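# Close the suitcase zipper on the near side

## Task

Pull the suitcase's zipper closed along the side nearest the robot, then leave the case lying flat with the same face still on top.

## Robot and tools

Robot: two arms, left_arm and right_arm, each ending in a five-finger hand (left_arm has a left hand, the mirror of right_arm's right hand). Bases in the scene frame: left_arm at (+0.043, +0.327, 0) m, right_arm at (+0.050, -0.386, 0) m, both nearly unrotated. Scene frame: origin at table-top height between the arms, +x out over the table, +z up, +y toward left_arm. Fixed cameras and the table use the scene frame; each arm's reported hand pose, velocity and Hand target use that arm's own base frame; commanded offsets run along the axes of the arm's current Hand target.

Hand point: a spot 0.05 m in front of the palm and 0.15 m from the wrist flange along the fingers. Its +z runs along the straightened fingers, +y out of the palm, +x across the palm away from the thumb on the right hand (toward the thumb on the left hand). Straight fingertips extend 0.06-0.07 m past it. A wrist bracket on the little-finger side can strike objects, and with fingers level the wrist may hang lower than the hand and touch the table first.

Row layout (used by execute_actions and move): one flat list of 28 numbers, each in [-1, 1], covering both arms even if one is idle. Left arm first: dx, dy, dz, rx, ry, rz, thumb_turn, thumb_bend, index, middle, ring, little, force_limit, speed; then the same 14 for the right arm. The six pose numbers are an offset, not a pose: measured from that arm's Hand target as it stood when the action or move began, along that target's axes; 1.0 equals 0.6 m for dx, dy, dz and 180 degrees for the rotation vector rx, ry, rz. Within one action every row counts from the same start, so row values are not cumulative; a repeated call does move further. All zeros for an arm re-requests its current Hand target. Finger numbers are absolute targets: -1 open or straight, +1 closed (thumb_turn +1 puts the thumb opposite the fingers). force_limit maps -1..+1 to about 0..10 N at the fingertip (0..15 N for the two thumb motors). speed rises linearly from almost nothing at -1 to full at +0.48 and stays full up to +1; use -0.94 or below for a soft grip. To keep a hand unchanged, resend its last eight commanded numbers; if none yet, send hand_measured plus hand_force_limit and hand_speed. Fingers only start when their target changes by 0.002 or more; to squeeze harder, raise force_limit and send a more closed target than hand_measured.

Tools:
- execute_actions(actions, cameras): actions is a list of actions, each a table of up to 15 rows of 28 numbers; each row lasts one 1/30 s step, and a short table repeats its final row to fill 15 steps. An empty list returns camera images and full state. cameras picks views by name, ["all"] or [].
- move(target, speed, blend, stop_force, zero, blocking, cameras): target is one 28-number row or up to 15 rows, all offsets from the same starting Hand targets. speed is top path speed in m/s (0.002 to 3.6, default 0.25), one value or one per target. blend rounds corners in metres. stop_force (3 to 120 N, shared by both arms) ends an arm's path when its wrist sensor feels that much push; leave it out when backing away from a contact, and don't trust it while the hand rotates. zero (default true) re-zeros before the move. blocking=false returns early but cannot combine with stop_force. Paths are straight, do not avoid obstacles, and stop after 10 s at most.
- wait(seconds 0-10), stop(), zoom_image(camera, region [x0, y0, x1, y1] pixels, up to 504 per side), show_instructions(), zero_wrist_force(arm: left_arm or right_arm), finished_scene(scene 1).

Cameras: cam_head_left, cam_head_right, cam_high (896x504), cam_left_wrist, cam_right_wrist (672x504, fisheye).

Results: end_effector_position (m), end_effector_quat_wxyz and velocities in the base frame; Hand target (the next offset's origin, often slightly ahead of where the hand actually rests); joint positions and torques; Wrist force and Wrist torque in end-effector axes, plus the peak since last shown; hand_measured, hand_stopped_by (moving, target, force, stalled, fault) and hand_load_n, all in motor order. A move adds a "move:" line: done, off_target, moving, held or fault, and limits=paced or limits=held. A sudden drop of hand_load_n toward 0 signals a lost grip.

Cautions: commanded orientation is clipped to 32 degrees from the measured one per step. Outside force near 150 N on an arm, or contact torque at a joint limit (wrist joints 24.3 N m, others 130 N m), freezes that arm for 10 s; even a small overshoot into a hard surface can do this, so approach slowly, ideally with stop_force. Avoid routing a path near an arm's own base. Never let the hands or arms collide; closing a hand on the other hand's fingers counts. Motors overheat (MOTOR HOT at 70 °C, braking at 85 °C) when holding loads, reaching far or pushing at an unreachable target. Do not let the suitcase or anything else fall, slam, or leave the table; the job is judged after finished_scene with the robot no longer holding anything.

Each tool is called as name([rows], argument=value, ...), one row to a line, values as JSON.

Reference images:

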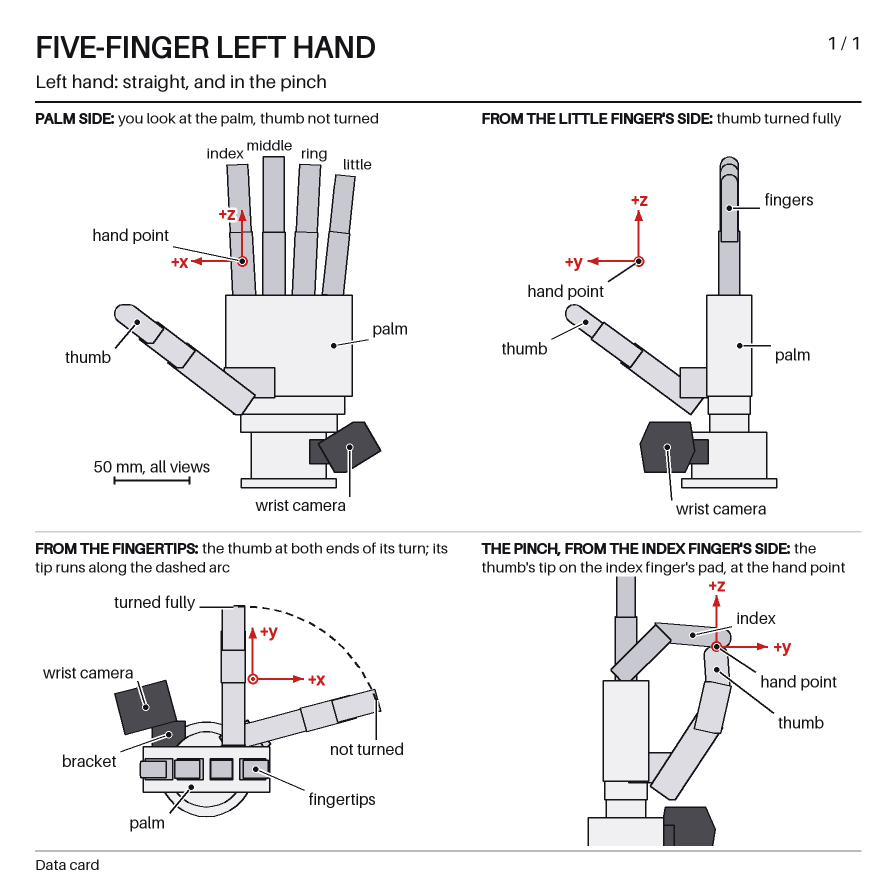

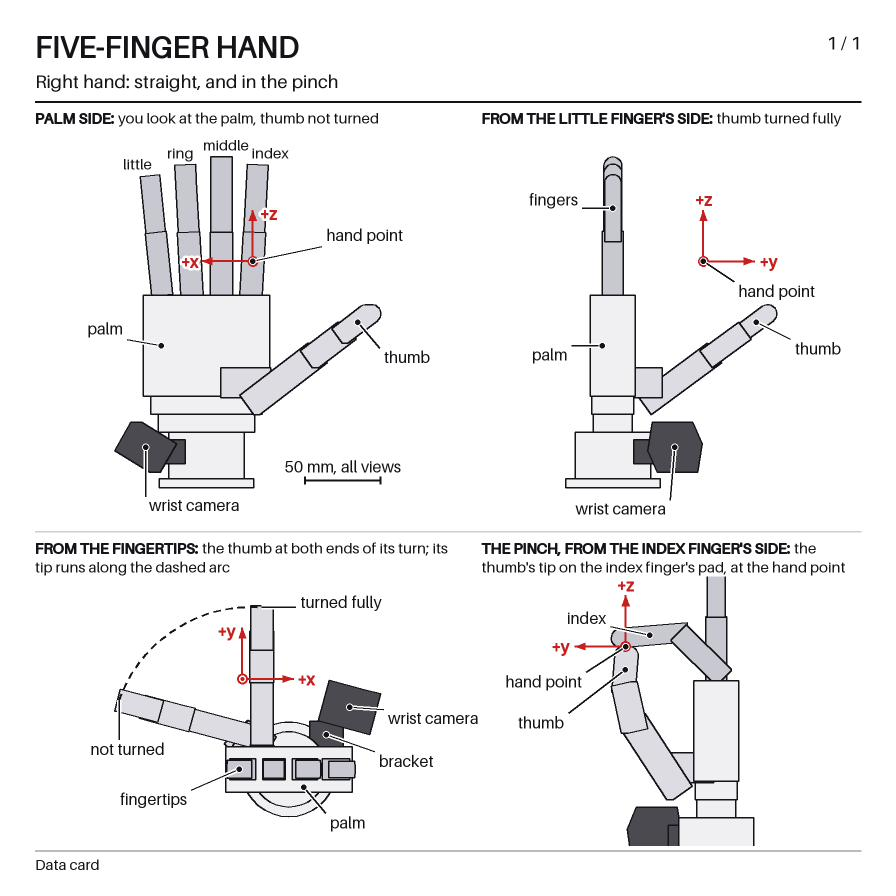

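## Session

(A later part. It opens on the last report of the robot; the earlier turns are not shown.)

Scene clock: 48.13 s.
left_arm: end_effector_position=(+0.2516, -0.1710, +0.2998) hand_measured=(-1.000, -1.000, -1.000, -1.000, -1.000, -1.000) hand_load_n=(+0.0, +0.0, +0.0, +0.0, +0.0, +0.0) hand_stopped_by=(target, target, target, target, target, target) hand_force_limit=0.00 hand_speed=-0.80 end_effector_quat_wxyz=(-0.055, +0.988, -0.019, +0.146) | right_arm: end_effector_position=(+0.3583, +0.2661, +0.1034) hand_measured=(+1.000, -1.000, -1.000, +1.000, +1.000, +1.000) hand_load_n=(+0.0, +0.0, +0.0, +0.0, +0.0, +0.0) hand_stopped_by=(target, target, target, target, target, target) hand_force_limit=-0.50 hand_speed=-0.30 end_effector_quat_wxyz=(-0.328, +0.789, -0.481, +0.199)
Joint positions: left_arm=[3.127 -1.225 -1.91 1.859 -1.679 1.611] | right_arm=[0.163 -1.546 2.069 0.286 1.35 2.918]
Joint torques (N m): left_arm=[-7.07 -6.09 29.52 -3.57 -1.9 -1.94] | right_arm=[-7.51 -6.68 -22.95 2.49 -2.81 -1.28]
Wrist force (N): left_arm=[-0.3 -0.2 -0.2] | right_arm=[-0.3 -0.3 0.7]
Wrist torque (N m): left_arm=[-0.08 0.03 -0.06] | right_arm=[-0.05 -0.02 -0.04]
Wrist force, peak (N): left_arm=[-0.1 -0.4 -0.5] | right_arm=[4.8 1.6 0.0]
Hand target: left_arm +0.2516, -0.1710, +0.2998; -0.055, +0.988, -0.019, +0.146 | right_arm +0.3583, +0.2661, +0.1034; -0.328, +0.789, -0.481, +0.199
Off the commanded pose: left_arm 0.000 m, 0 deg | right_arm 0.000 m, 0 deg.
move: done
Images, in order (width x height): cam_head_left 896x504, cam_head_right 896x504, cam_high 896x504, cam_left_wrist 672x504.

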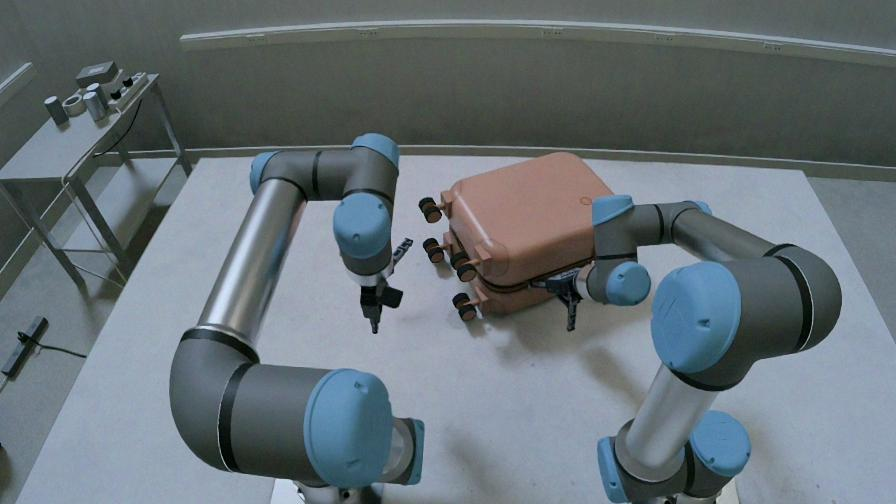

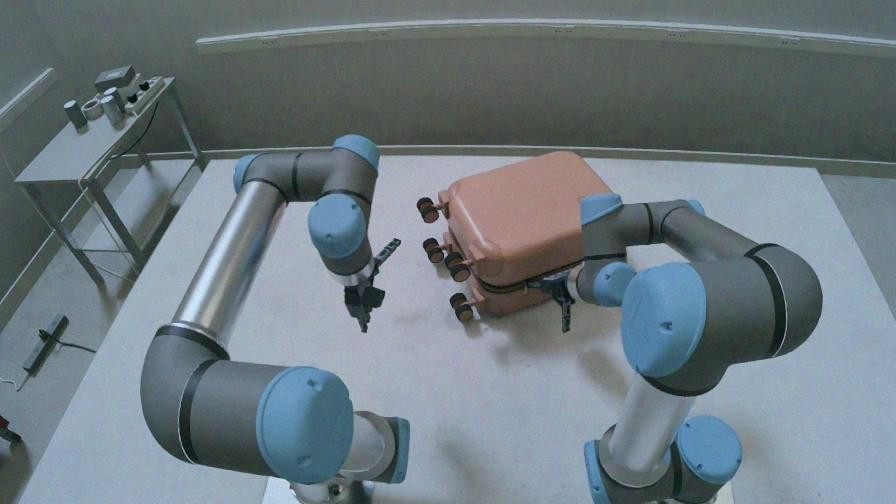

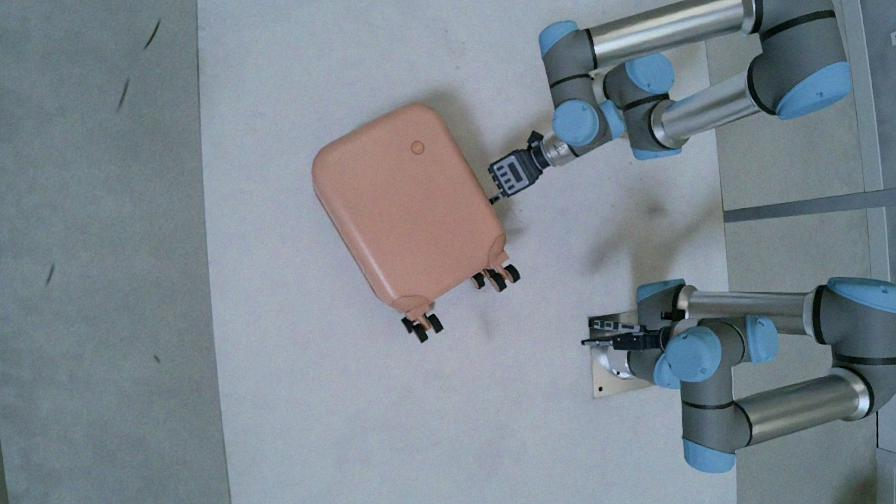

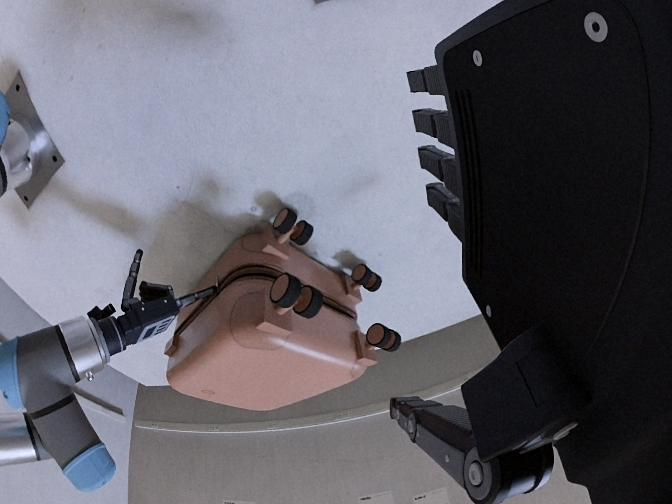

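move([
  [0.1858,0.1012,0.3238,-0.0128,-0.1,-0.1592,-1,-1,-1,-1,-1,-1,0,-0.8,0.0167,0,0,0,0,0,1,-1,-1,1,1,1,-0.5,-0.3],
], cameras=["all"])

zoom_image(camera="cam_left_wrist", region=[120, 150, 480, 420])

zoom_image(camera="cam_head_left", region=[400, 180, 640, 340])

zoom_image(camera="cam_high", region=[340, 150, 640, 370])

Scene clock: 55.60 s.
left_arm: end_effector_position=(+0.4133, -0.2172, +0.1399) hand_measured=(-1.000, -1.000, -1.000, -1.000, -1.000, -1.000) hand_load_n=(+0.0, +0.0, -0.5, +0.0, +0.0, +0.0) hand_stopped_by=(target, target, target, target, target, target) hand_force_limit=0.00 hand_speed=-0.80 end_effector_quat_wxyz=(+0.000, +0.973, +0.230, +0.000) | right_arm: end_effector_position=(+0.3629, +0.2572, +0.1034) hand_measured=(+1.000, -1.000, -1.000, +1.000, +1.000, +1.000) hand_load_n=(+0.0, +0.0, +0.0, +0.0, +0.0, +0.0) hand_stopped_by=(target, target, target, target, target, target) hand_force_limit=-0.50 hand_speed=-0.30 end_effector_quat_wxyz=(-0.328, +0.789, -0.481, +0.199)
Joint positions: left_arm=[3.022 -1.875 -1.736 2.041 -1.572 0.986] | right_arm=[0.129 -1.547 2.072 0.291 1.327 2.892]
Joint torques (N m): left_arm=[-1.11 15.79 4.89 -3.37 -1.07 -1.61] | right_arm=[7.32 -23.41 -7.62 1.57 0.94 1.77]
Wrist force (N): left_arm=[-0.7 -0.1 0.0] | right_arm=[-0.4 -0.1 0.6]
Wrist torque (N m): left_arm=[-0.05 0.01 -0.36] | right_arm=[-0.02 -0.01 0.03]
Wrist force, peak (N): left_arm=[-0.8 -0.5 -1.9] | right_arm=[-0.6 -0.3 0.8]
Hand target: left_arm +0.4133, -0.2172, +0.1398; -0.001, +0.973, +0.231, +0.000 | right_arm +0.3629, +0.2572, +0.1034; -0.328, +0.789, -0.481, +0.199
Off the commanded pose: left_arm 0.000 m, 0 deg | right_arm 0.000 m, 0 deg.
move: done

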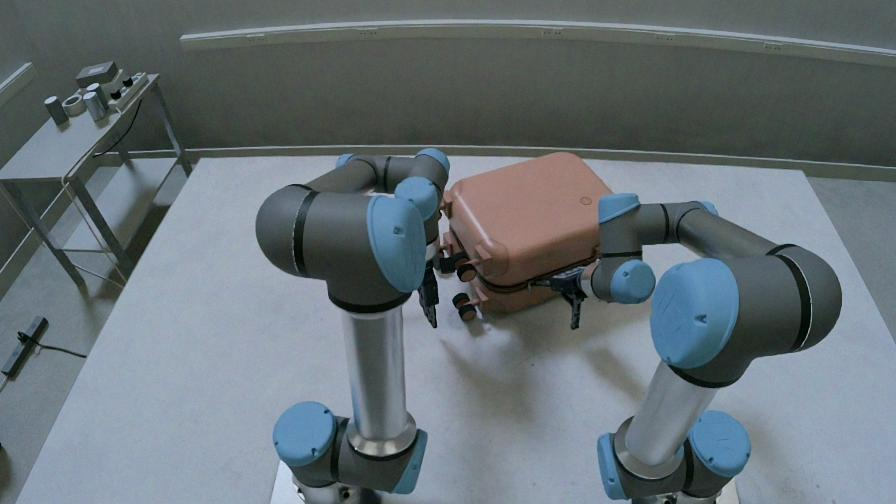

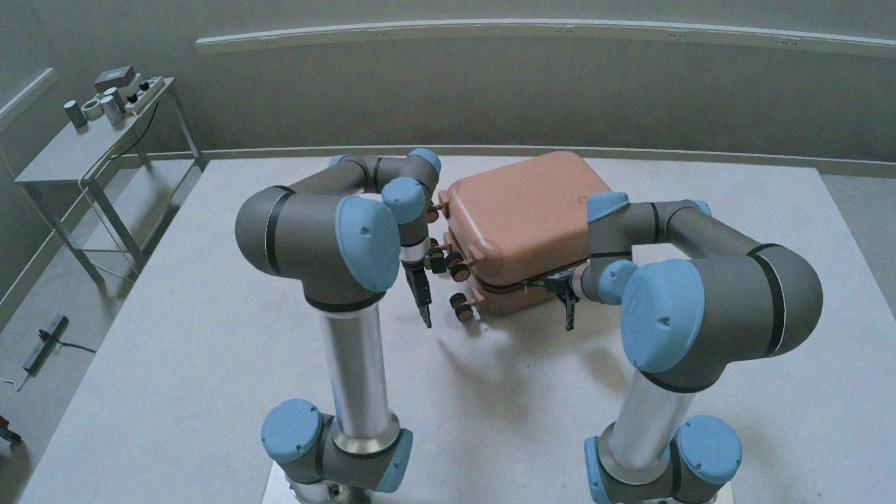

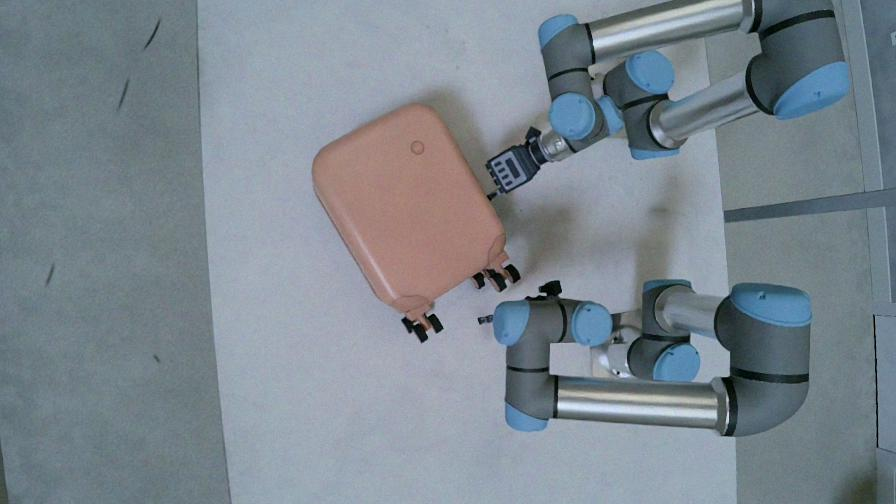

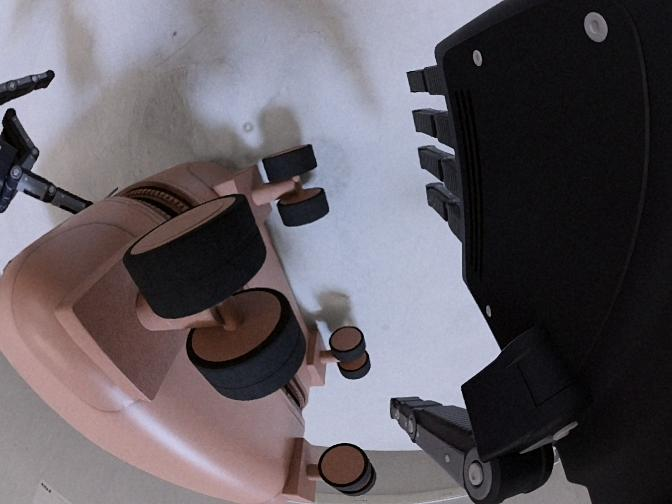

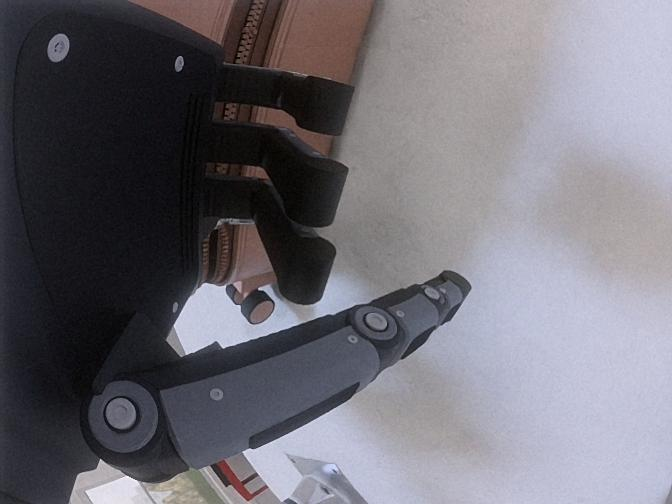

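Scaled by 1.400 from the camera's 672x504 image, which has a finer 960x720 frame.

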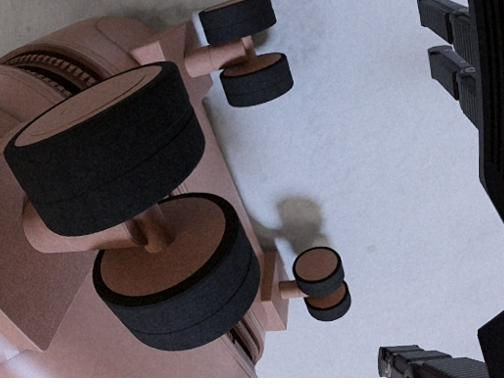

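Scaled by 2.100 from the camera's 896x504 image, which has a finer 1280x720 frame.

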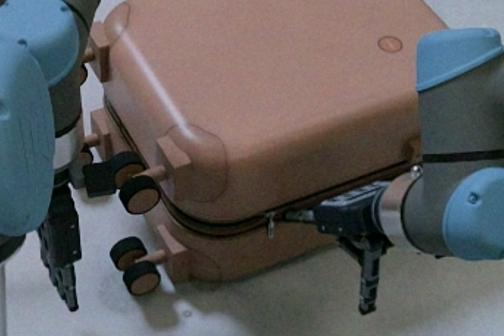

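Scaled by 1.680 from the camera's 896x504 image, which has a finer 1280x720 frame.

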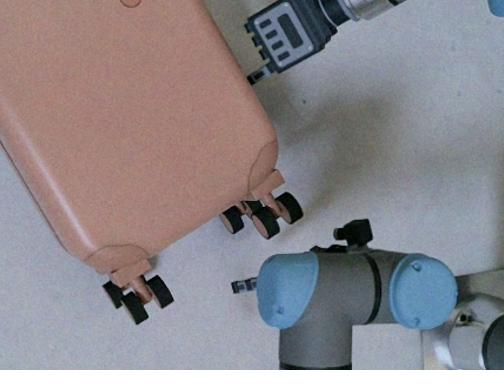

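move([
  [-0.0578,-0.1815,0,0,0,0,1,-1,-1,-1,-1,-1,0,-0.3,0,0,0,0,0,0,1,-1,-1,1,1,1,-0.5,-0.3],
  [-0.0578,-0.1815,0,0,0,0.5,1,-1,-1,-1,-1,-1,0,-0.3,0,0,0,0,0,0,1,-1,-1,1,1,1,-0.5,-0.3],
  [-0.0578,-0.1815,0.0583,0,0,1,1,-1,-1,-1,-1,-1,0,-0.3,0,0,0,0,0,0,1,-1,-1,1,1,1,-0.5,-0.3],
], cameras=["all"], speed=[0.25,0.45,0.45], blend=[0.02,0.02,0])

zoom_image(camera="cam_high", region=[340, 150, 640, 370])

zoom_image(camera="cam_head_left", region=[400, 180, 640, 340])

Scene clock: 63.40 s.
left_arm: end_effector_position=(+0.3333, -0.1354, +0.1049) hand_measured=(+1.000, -1.000, -1.000, -1.000, -1.000, -1.000) hand_load_n=(+0.0, +0.0, +0.0, +0.0, +0.0, +0.0) hand_stopped_by=(target, target, target, target, target, target) hand_force_limit=0.00 hand_speed=-0.30 end_effector_quat_wxyz=(+0.000, -0.231, +0.973, +0.001) | right_arm: end_effector_position=(+0.3629, +0.2572, +0.1034) hand_measured=(+1.000, -1.000, -1.000, +1.000, +1.000, +1.000) hand_load_n=(+0.0, +0.0, -0.5, +0.0, +0.0, +0.0) hand_stopped_by=(target, target, target, target, target, target) hand_force_limit=-0.50 hand_speed=-0.30 end_effector_quat_wxyz=(-0.328, +0.789, -0.481, +0.199)
Joint positions: left_arm=[3.035 -1.972 -1.701 2.102 -1.572 4.14] | right_arm=[0.129 -1.547 2.072 0.291 1.327 2.892]
Joint torques (N m): left_arm=[12.75 42.76 28.66 -4.35 1.22 1.79] | right_arm=[6.8 -10.95 -23.84 0.27 2.43 1.79]
Wrist force (N): left_arm=[-1.1 0.2 -0.4] | right_arm=[-0.6 -0.4 0.3]
Wrist torque (N m): left_arm=[0.01 0.10 -0.17] | right_arm=[-0.04 0.05 0.00]
Wrist force, peak (N): left_arm=[-1.9 -1.2 -0.9] | right_arm=[-0.9 -0.4 0.6]
Hand target: left_arm +0.3334, -0.1354, +0.1050; +0.000, -0.231, +0.973, +0.001 | right_arm +0.3629, +0.2572, +0.1034; -0.328, +0.789, -0.481, +0.199
Off the commanded pose: left_arm 0.000 m, 0 deg | right_arm 0.000 m, 0 deg.
move: done

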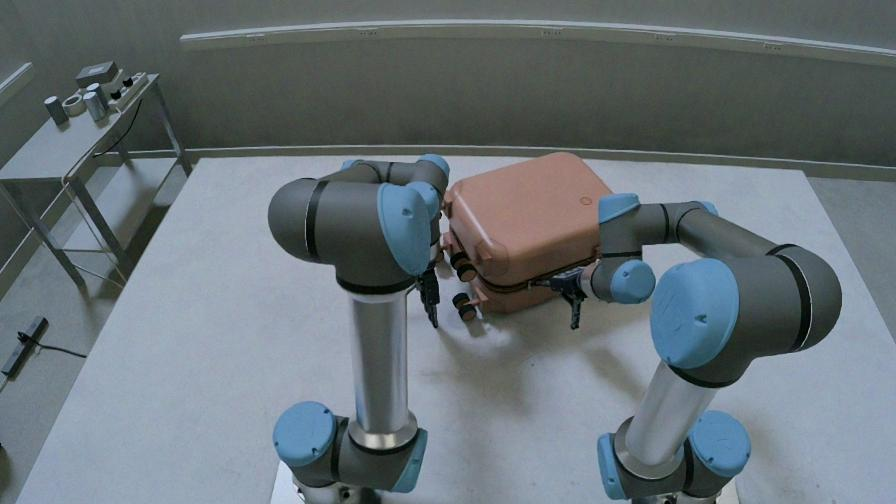

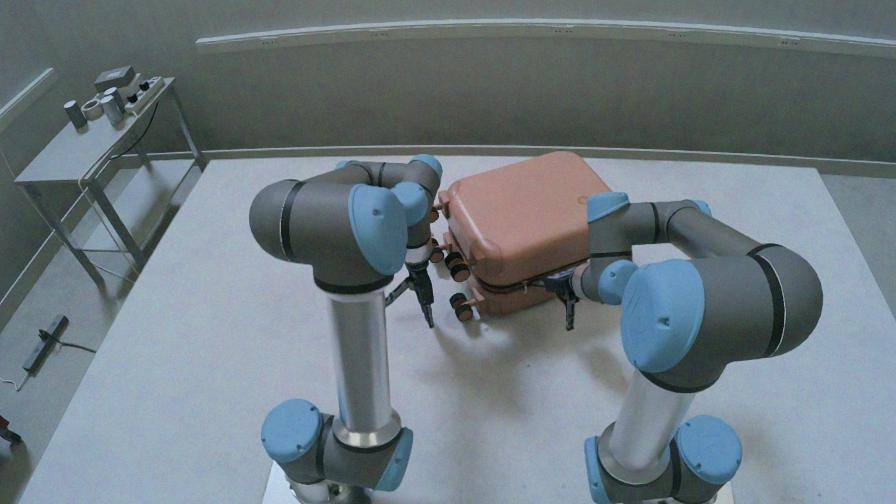

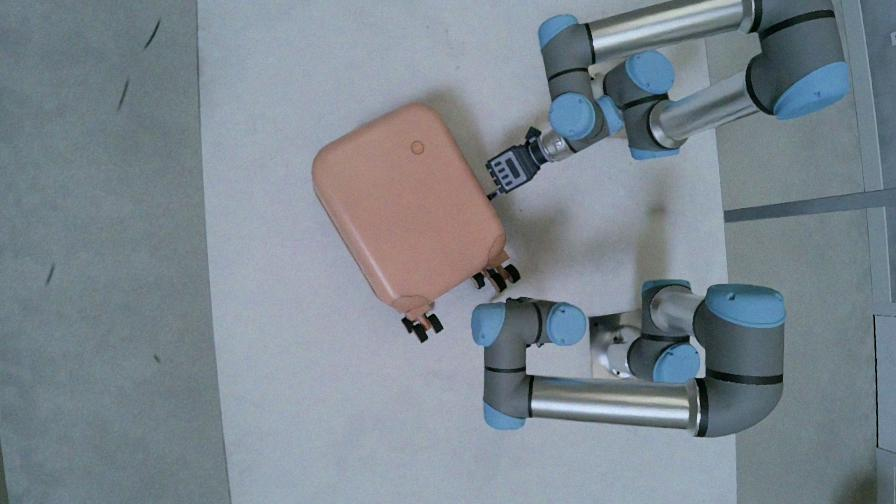

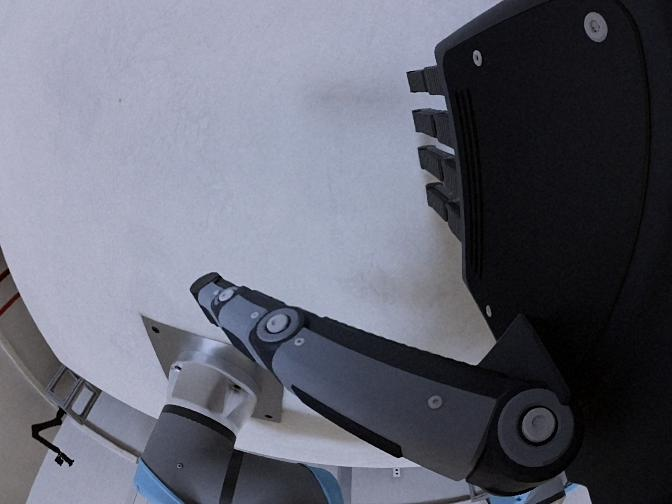

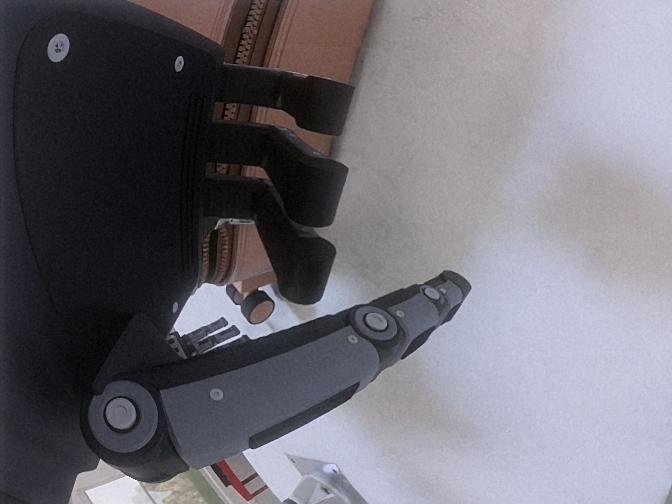

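Scaled by 1.680 from the camera's 896x504 image, which has a finer 1280x720 frame.

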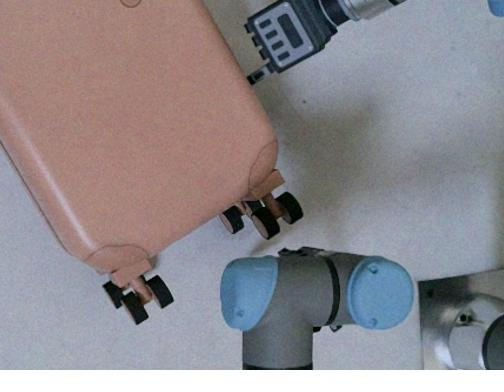

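Scaled by 2.100 from the camera's 896x504 image, which has a finer 1280x720 frame.

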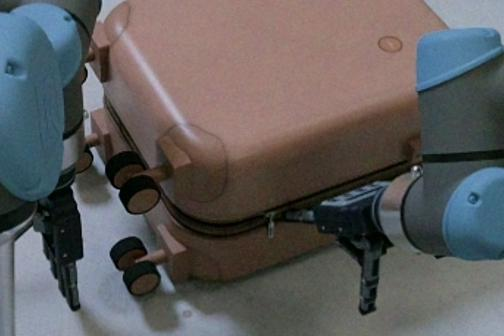

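move([
  [0,-0.1,0,0,0,0,1,-1,-1,-1,-1,-1,0,-0.3,0,0,0,0,0,0,1,-1,-1,1,1,1,-0.5,-0.3],
], cameras=["all"], speed=0.03, stop_force=3)

zoom_image(camera="cam_high", region=[340, 150, 640, 370])

zoom_image(camera="cam_head_left", region=[400, 180, 640, 340])

Scene clock: 66.63 s.
left_arm: end_effector_position=(+0.3548, -0.1781, +0.1049) hand_measured=(+1.000, -1.000, -1.000, -1.000, -1.000, -1.000) hand_load_n=(+0.0, +0.0, +0.0, +0.0, +0.0, +0.0) hand_stopped_by=(target, target, target, target, target, target) hand_force_limit=0.00 hand_speed=-0.30 end_effector_quat_wxyz=(+0.000, -0.231, +0.973, +0.000) | right_arm: end_effector_position=(+0.3629, +0.2572, +0.1034) hand_measured=(+1.000, -1.000, -1.000, +1.000, +1.000, +1.000) hand_load_n=(+0.0, +0.0, +0.0, +0.0, +0.0, +0.0) hand_stopped_by=(target, target, target, target, target, target) hand_force_limit=-0.50 hand_speed=-0.30 end_effector_quat_wxyz=(-0.328, +0.789, -0.481, +0.199)
Joint positions: left_arm=[2.943 -2.054 -1.575 2.058 -1.572 4.049] | right_arm=[0.129 -1.547 2.072 0.291 1.327 2.892]
Joint torques (N m): left_arm=[10.43 44.01 22.06 -3.63 -0.04 -1.81] | right_arm=[7.19 -12.21 -22.76 0.29 2.16 1.72]
Wrist force (N): left_arm=[-1.4 0.3 -0.9] | right_arm=[-0.7 -0.3 0.4]
Wrist torque (N m): left_arm=[0.05 0.12 -0.41] | right_arm=[-0.04 0.05 0.00]
Wrist force, peak (N): left_arm=[-0.7 6.2 -0.6] | right_arm=[-1.0 -0.1 0.5]
Hand target: left_arm +0.3548, -0.1781, +0.1049; +0.000, -0.231, +0.973, +0.000 (not the last commanded pose) | right_arm +0.3629, +0.2572, +0.1034; -0.328, +0.789, -0.481, +0.199
Off the commanded pose: left_arm 0.012 m, 0 deg | right_arm 0.000 m, 0 deg.
move: contact (left_arm)

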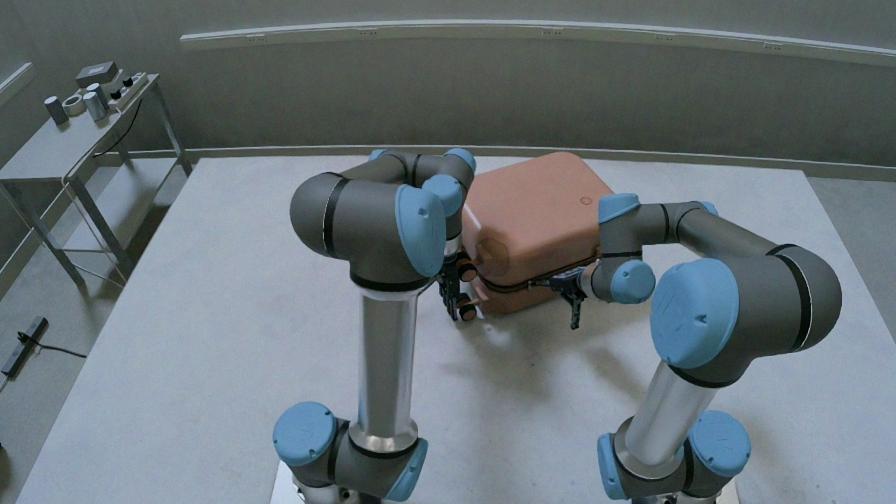

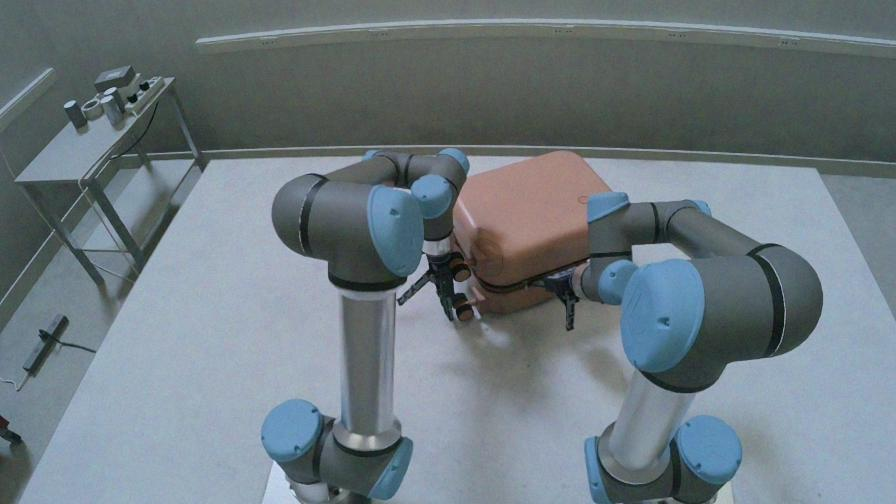

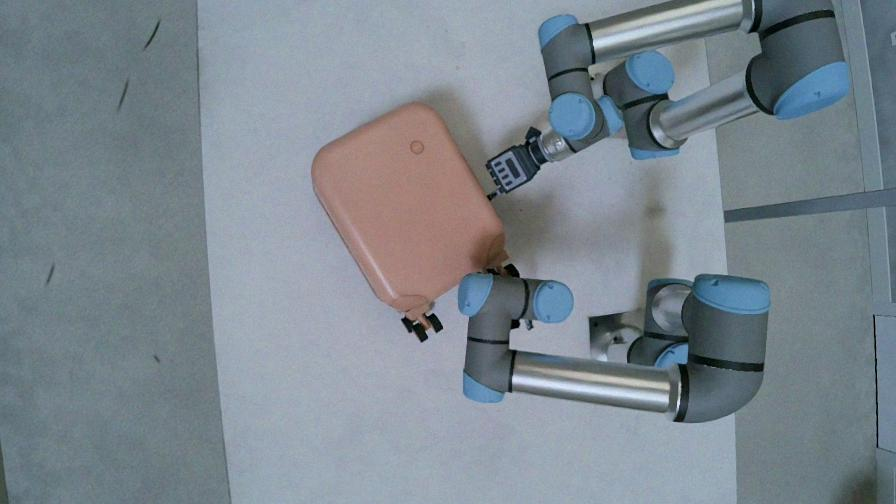

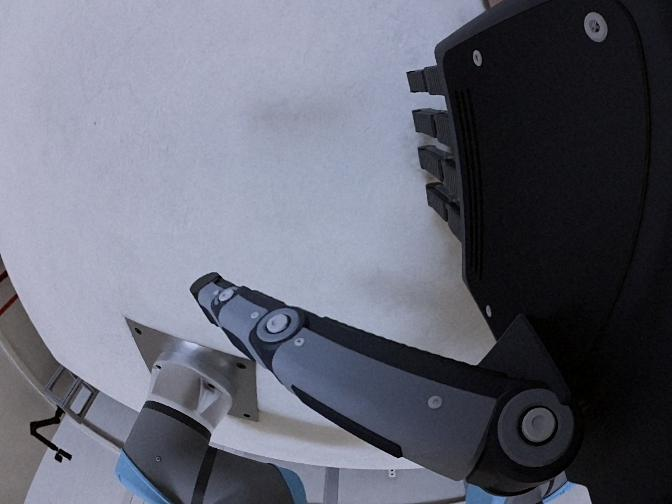

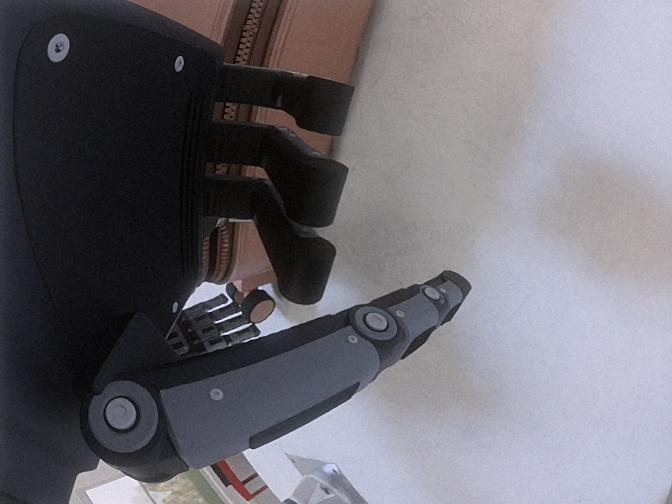

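Scaled by 1.680 from the camera's 896x504 image, which has a finer 1280x720 frame.

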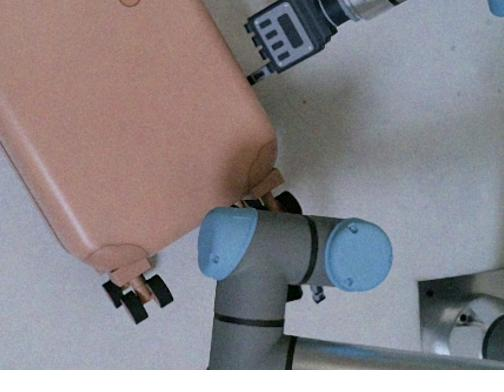

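Scaled by 2.100 from the camera's 896x504 image, which has a finer 1280x720 frame.

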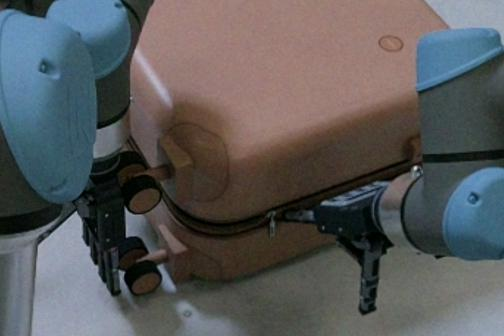

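move([
  [0,0,0,0,0,0,1,-1,-1,-1,-1,-1,0,-0.3,-0.0667,0,0,0,0,0,1,-1,-1,1,1,1,-0.5,-0.3],
], cameras=["cam_head_left","cam_head_right","cam_high","cam_right_wrist"], speed=0.03, stop_force=20)

zoom_image(camera="cam_head_left", region=[400, 180, 640, 340])

zoom_image(camera="cam_head_left", region=[460, 240, 580, 320])

Scene clock: 69.53 s.
left_arm: end_effector_position=(+0.3548, -0.1781, +0.1049) hand_measured=(+1.000, -1.000, -1.000, -1.000, -1.000, -1.000) hand_load_n=(+0.0, +0.0, +0.0, +0.5, +0.0, +0.0) hand_stopped_by=(target, target, target, target, target, target) hand_force_limit=0.00 hand_speed=-0.30 end_effector_quat_wxyz=(+0.000, -0.231, +0.973, +0.000) | right_arm: end_effector_position=(+0.3445, +0.2927, +0.1034) hand_measured=(+1.000, -1.000, -1.000, +1.000, +1.000, +1.000) hand_load_n=(+0.0, +0.0, +0.0, +0.0, +0.0, +0.0) hand_stopped_by=(target, target, target, target, target, target) hand_force_limit=-0.50 hand_speed=-0.30 end_effector_quat_wxyz=(-0.328, +0.789, -0.481, +0.199)
Joint positions: left_arm=[2.943 -2.054 -1.575 2.058 -1.572 4.049] | right_arm=[0.266 -1.536 2.055 0.276 1.422 2.993]
Joint torques (N m): left_arm=[12.52 45.77 28.98 -4.13 -2.06 -1.83] | right_arm=[-8.2 -25.24 -5.67 2.31 -2.85 -1.21]
Wrist force (N): left_arm=[-1.3 0.3 -0.4] | right_arm=[-0.4 -0.1 0.5]
Wrist torque (N m): left_arm=[0.02 0.12 -0.40] | right_arm=[-0.02 0.00 -0.03]
Wrist force, peak (N): left_arm=[-1.7 0.0 -0.8] | right_arm=[1.5 -1.1 -0.2]
Hand target: left_arm +0.3548, -0.1781, +0.1049; +0.000, -0.231, +0.973, +0.000 | right_arm +0.3445, +0.2927, +0.1034; -0.328, +0.789, -0.481, +0.199
Off the commanded pose: left_arm 0.000 m, 0 deg | right_arm 0.000 m, 0 deg.
move: done
Images, in order (width x height): cam_head_left 896x504, cam_head_right 896x504, cam_high 896x504, cam_right_wrist 672x504.

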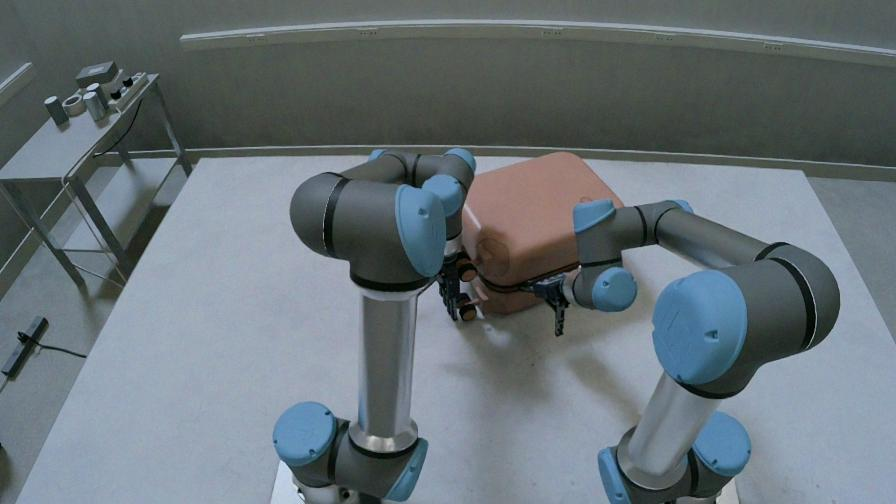

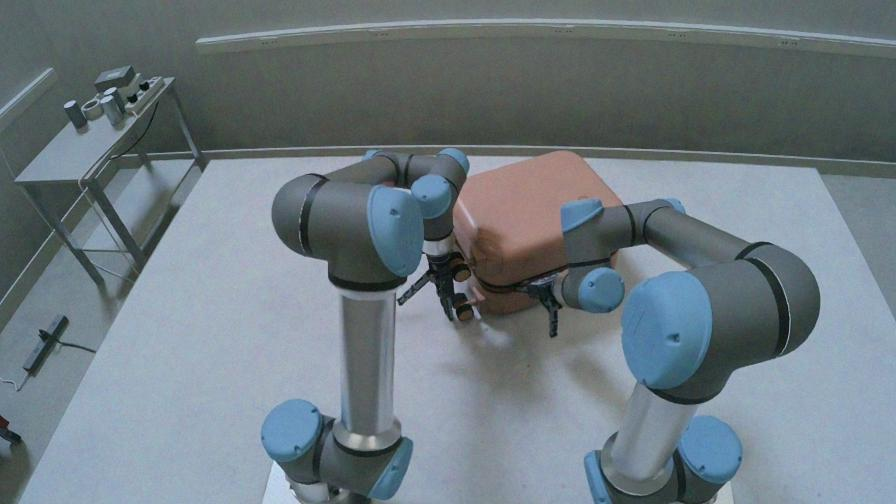

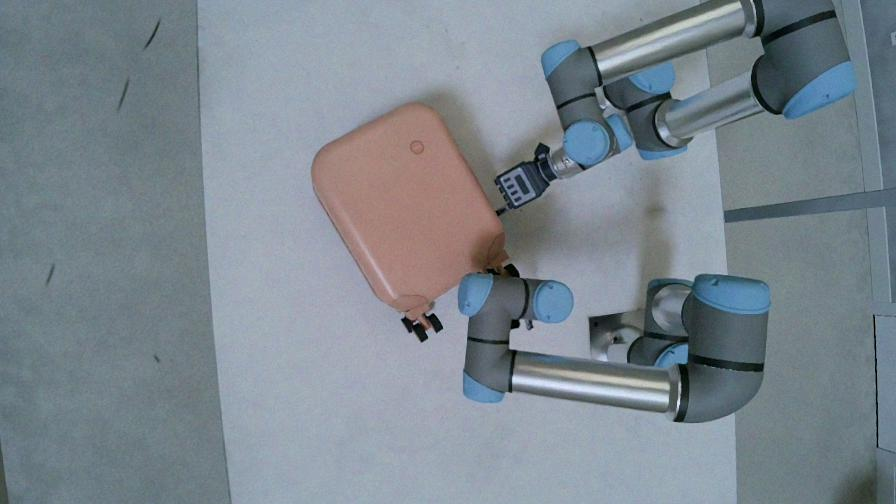

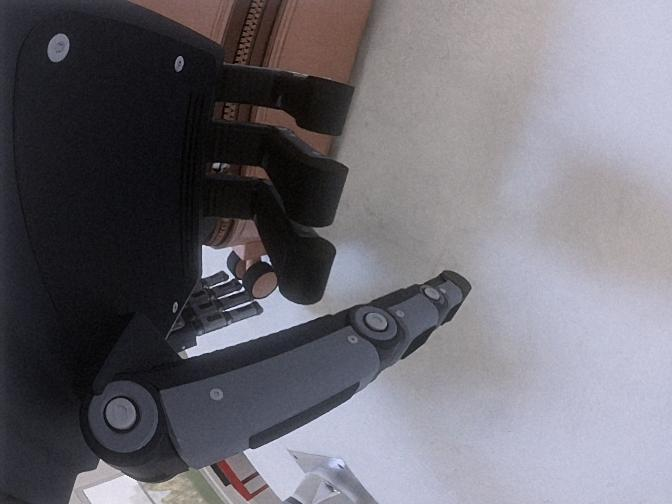

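Scaled by 2.100 from the camera's 896x504 image, which has a finer 1280x720 frame.

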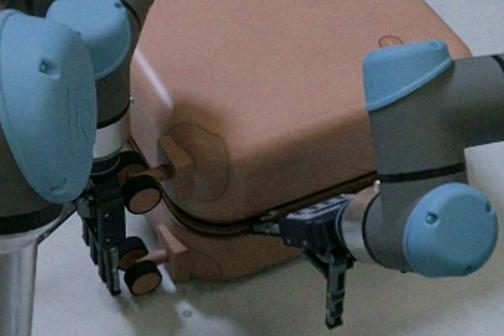

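Scaled by 4.200 from the camera's 896x504 image, which has a finer 1280x720 frame.

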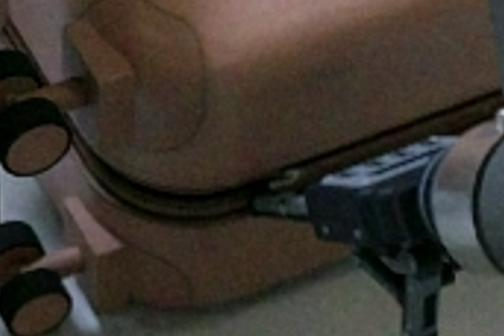

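move([
  [0,0,0,0,0,0,1,-1,-1,-1,-1,-1,0,-0.3,0,0.0219,-0.0219,0,0,0,1,-1,-1,1,1,1,-0.5,-0.3],
  [0,0,0,0,0,0,1,-1,-1,-1,-1,-1,0,-0.3,0.0917,0.0136,-0.0302,0,0,0,1,-1,-1,1,1,1,-0.5,-0.3],
], cameras=["cam_head_left","cam_right_wrist"], speed=0.1)

zoom_image(camera="cam_head_left", region=[460, 240, 580, 320])

zoom_image(camera="cam_right_wrist", region=[180, 0, 380, 280])

Scene clock: 72.13 s.
left_arm: end_effector_position=(+0.3548, -0.1781, +0.1049) hand_measured=(+1.000, -1.000, -1.000, -1.000, -1.000, -1.000) hand_load_n=(+0.0, +0.0, +0.0, +0.0, +0.0, +0.0) hand_stopped_by=(target, target, target, target, target, target) hand_force_limit=0.00 hand_speed=-0.30 end_effector_quat_wxyz=(+0.000, -0.231, +0.973, +0.000) | right_arm: end_effector_position=(+0.3532, +0.2354, +0.1104) hand_measured=(+1.000, -1.000, -1.000, +1.000, +1.000, +1.000) hand_load_n=(+0.0, +0.0, +0.0, +0.0, +0.0, +0.0) hand_stopped_by=(target, target, target, target, target, target) hand_force_limit=-0.50 hand_speed=-0.30 end_effector_quat_wxyz=(-0.328, +0.789, -0.481, +0.199)
Joint positions: left_arm=[2.943 -2.054 -1.575 2.058 -1.572 4.049] | right_arm=[0.051 -1.605 2.112 0.324 1.273 2.833]
Joint torques (N m): left_arm=[12.55 45.63 28.99 -4.18 -2.04 -1.88] | right_arm=[-7.07 -5.3 -27.58 0.19 1.32 -0.3]
Wrist force (N): left_arm=[-1.7 0.2 -0.5] | right_arm=[-0.6 0.0 0.2]
Wrist torque (N m): left_arm=[0.01 0.18 -0.42] | right_arm=[0.02 0.03 -0.07]
Wrist force, peak (N): left_arm=[-1.6 0.4 -0.7] | right_arm=[-1.3 -0.3 0.6]
Hand target: left_arm +0.3548, -0.1781, +0.1049; +0.000, -0.231, +0.973, +0.000 | right_arm +0.3532, +0.2353, +0.1104; -0.328, +0.789, -0.481, +0.199
Off the commanded pose: left_arm 0.000 m, 0 deg | right_arm 0.000 m, 0 deg.
move: done
Images, in order (width x height): cam_head_left 896x504, cam_right_wrist 672x504.

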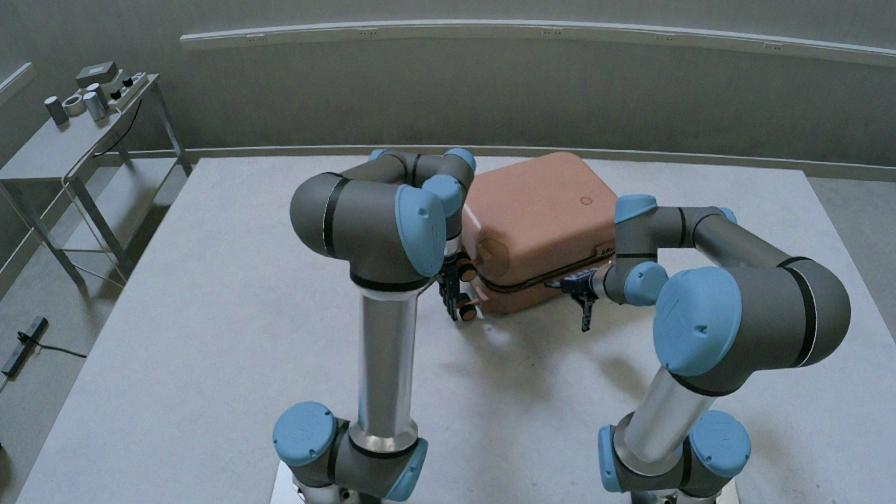

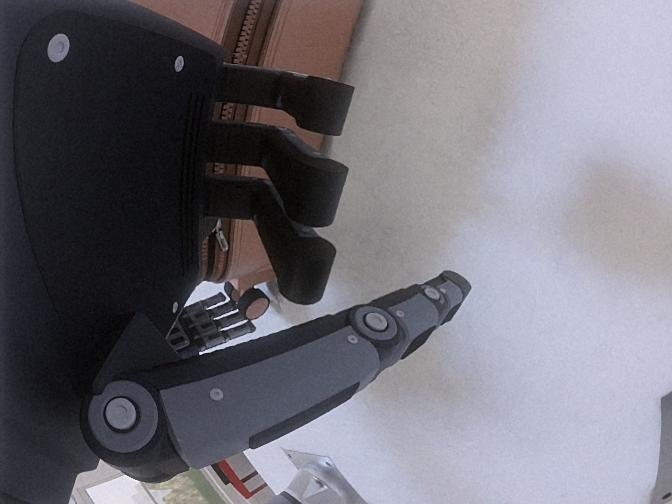

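Scaled by 4.200 from the camera's 896x504 image, which has a finer 1280x720 frame.

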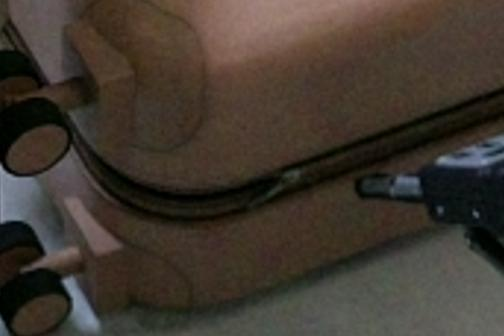

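Scaled by 1.800 from the camera's 672x504 image, which has a finer 960x720 frame.

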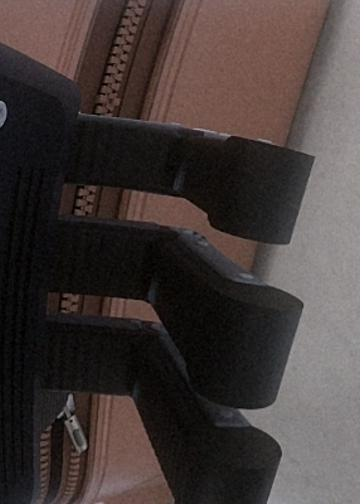

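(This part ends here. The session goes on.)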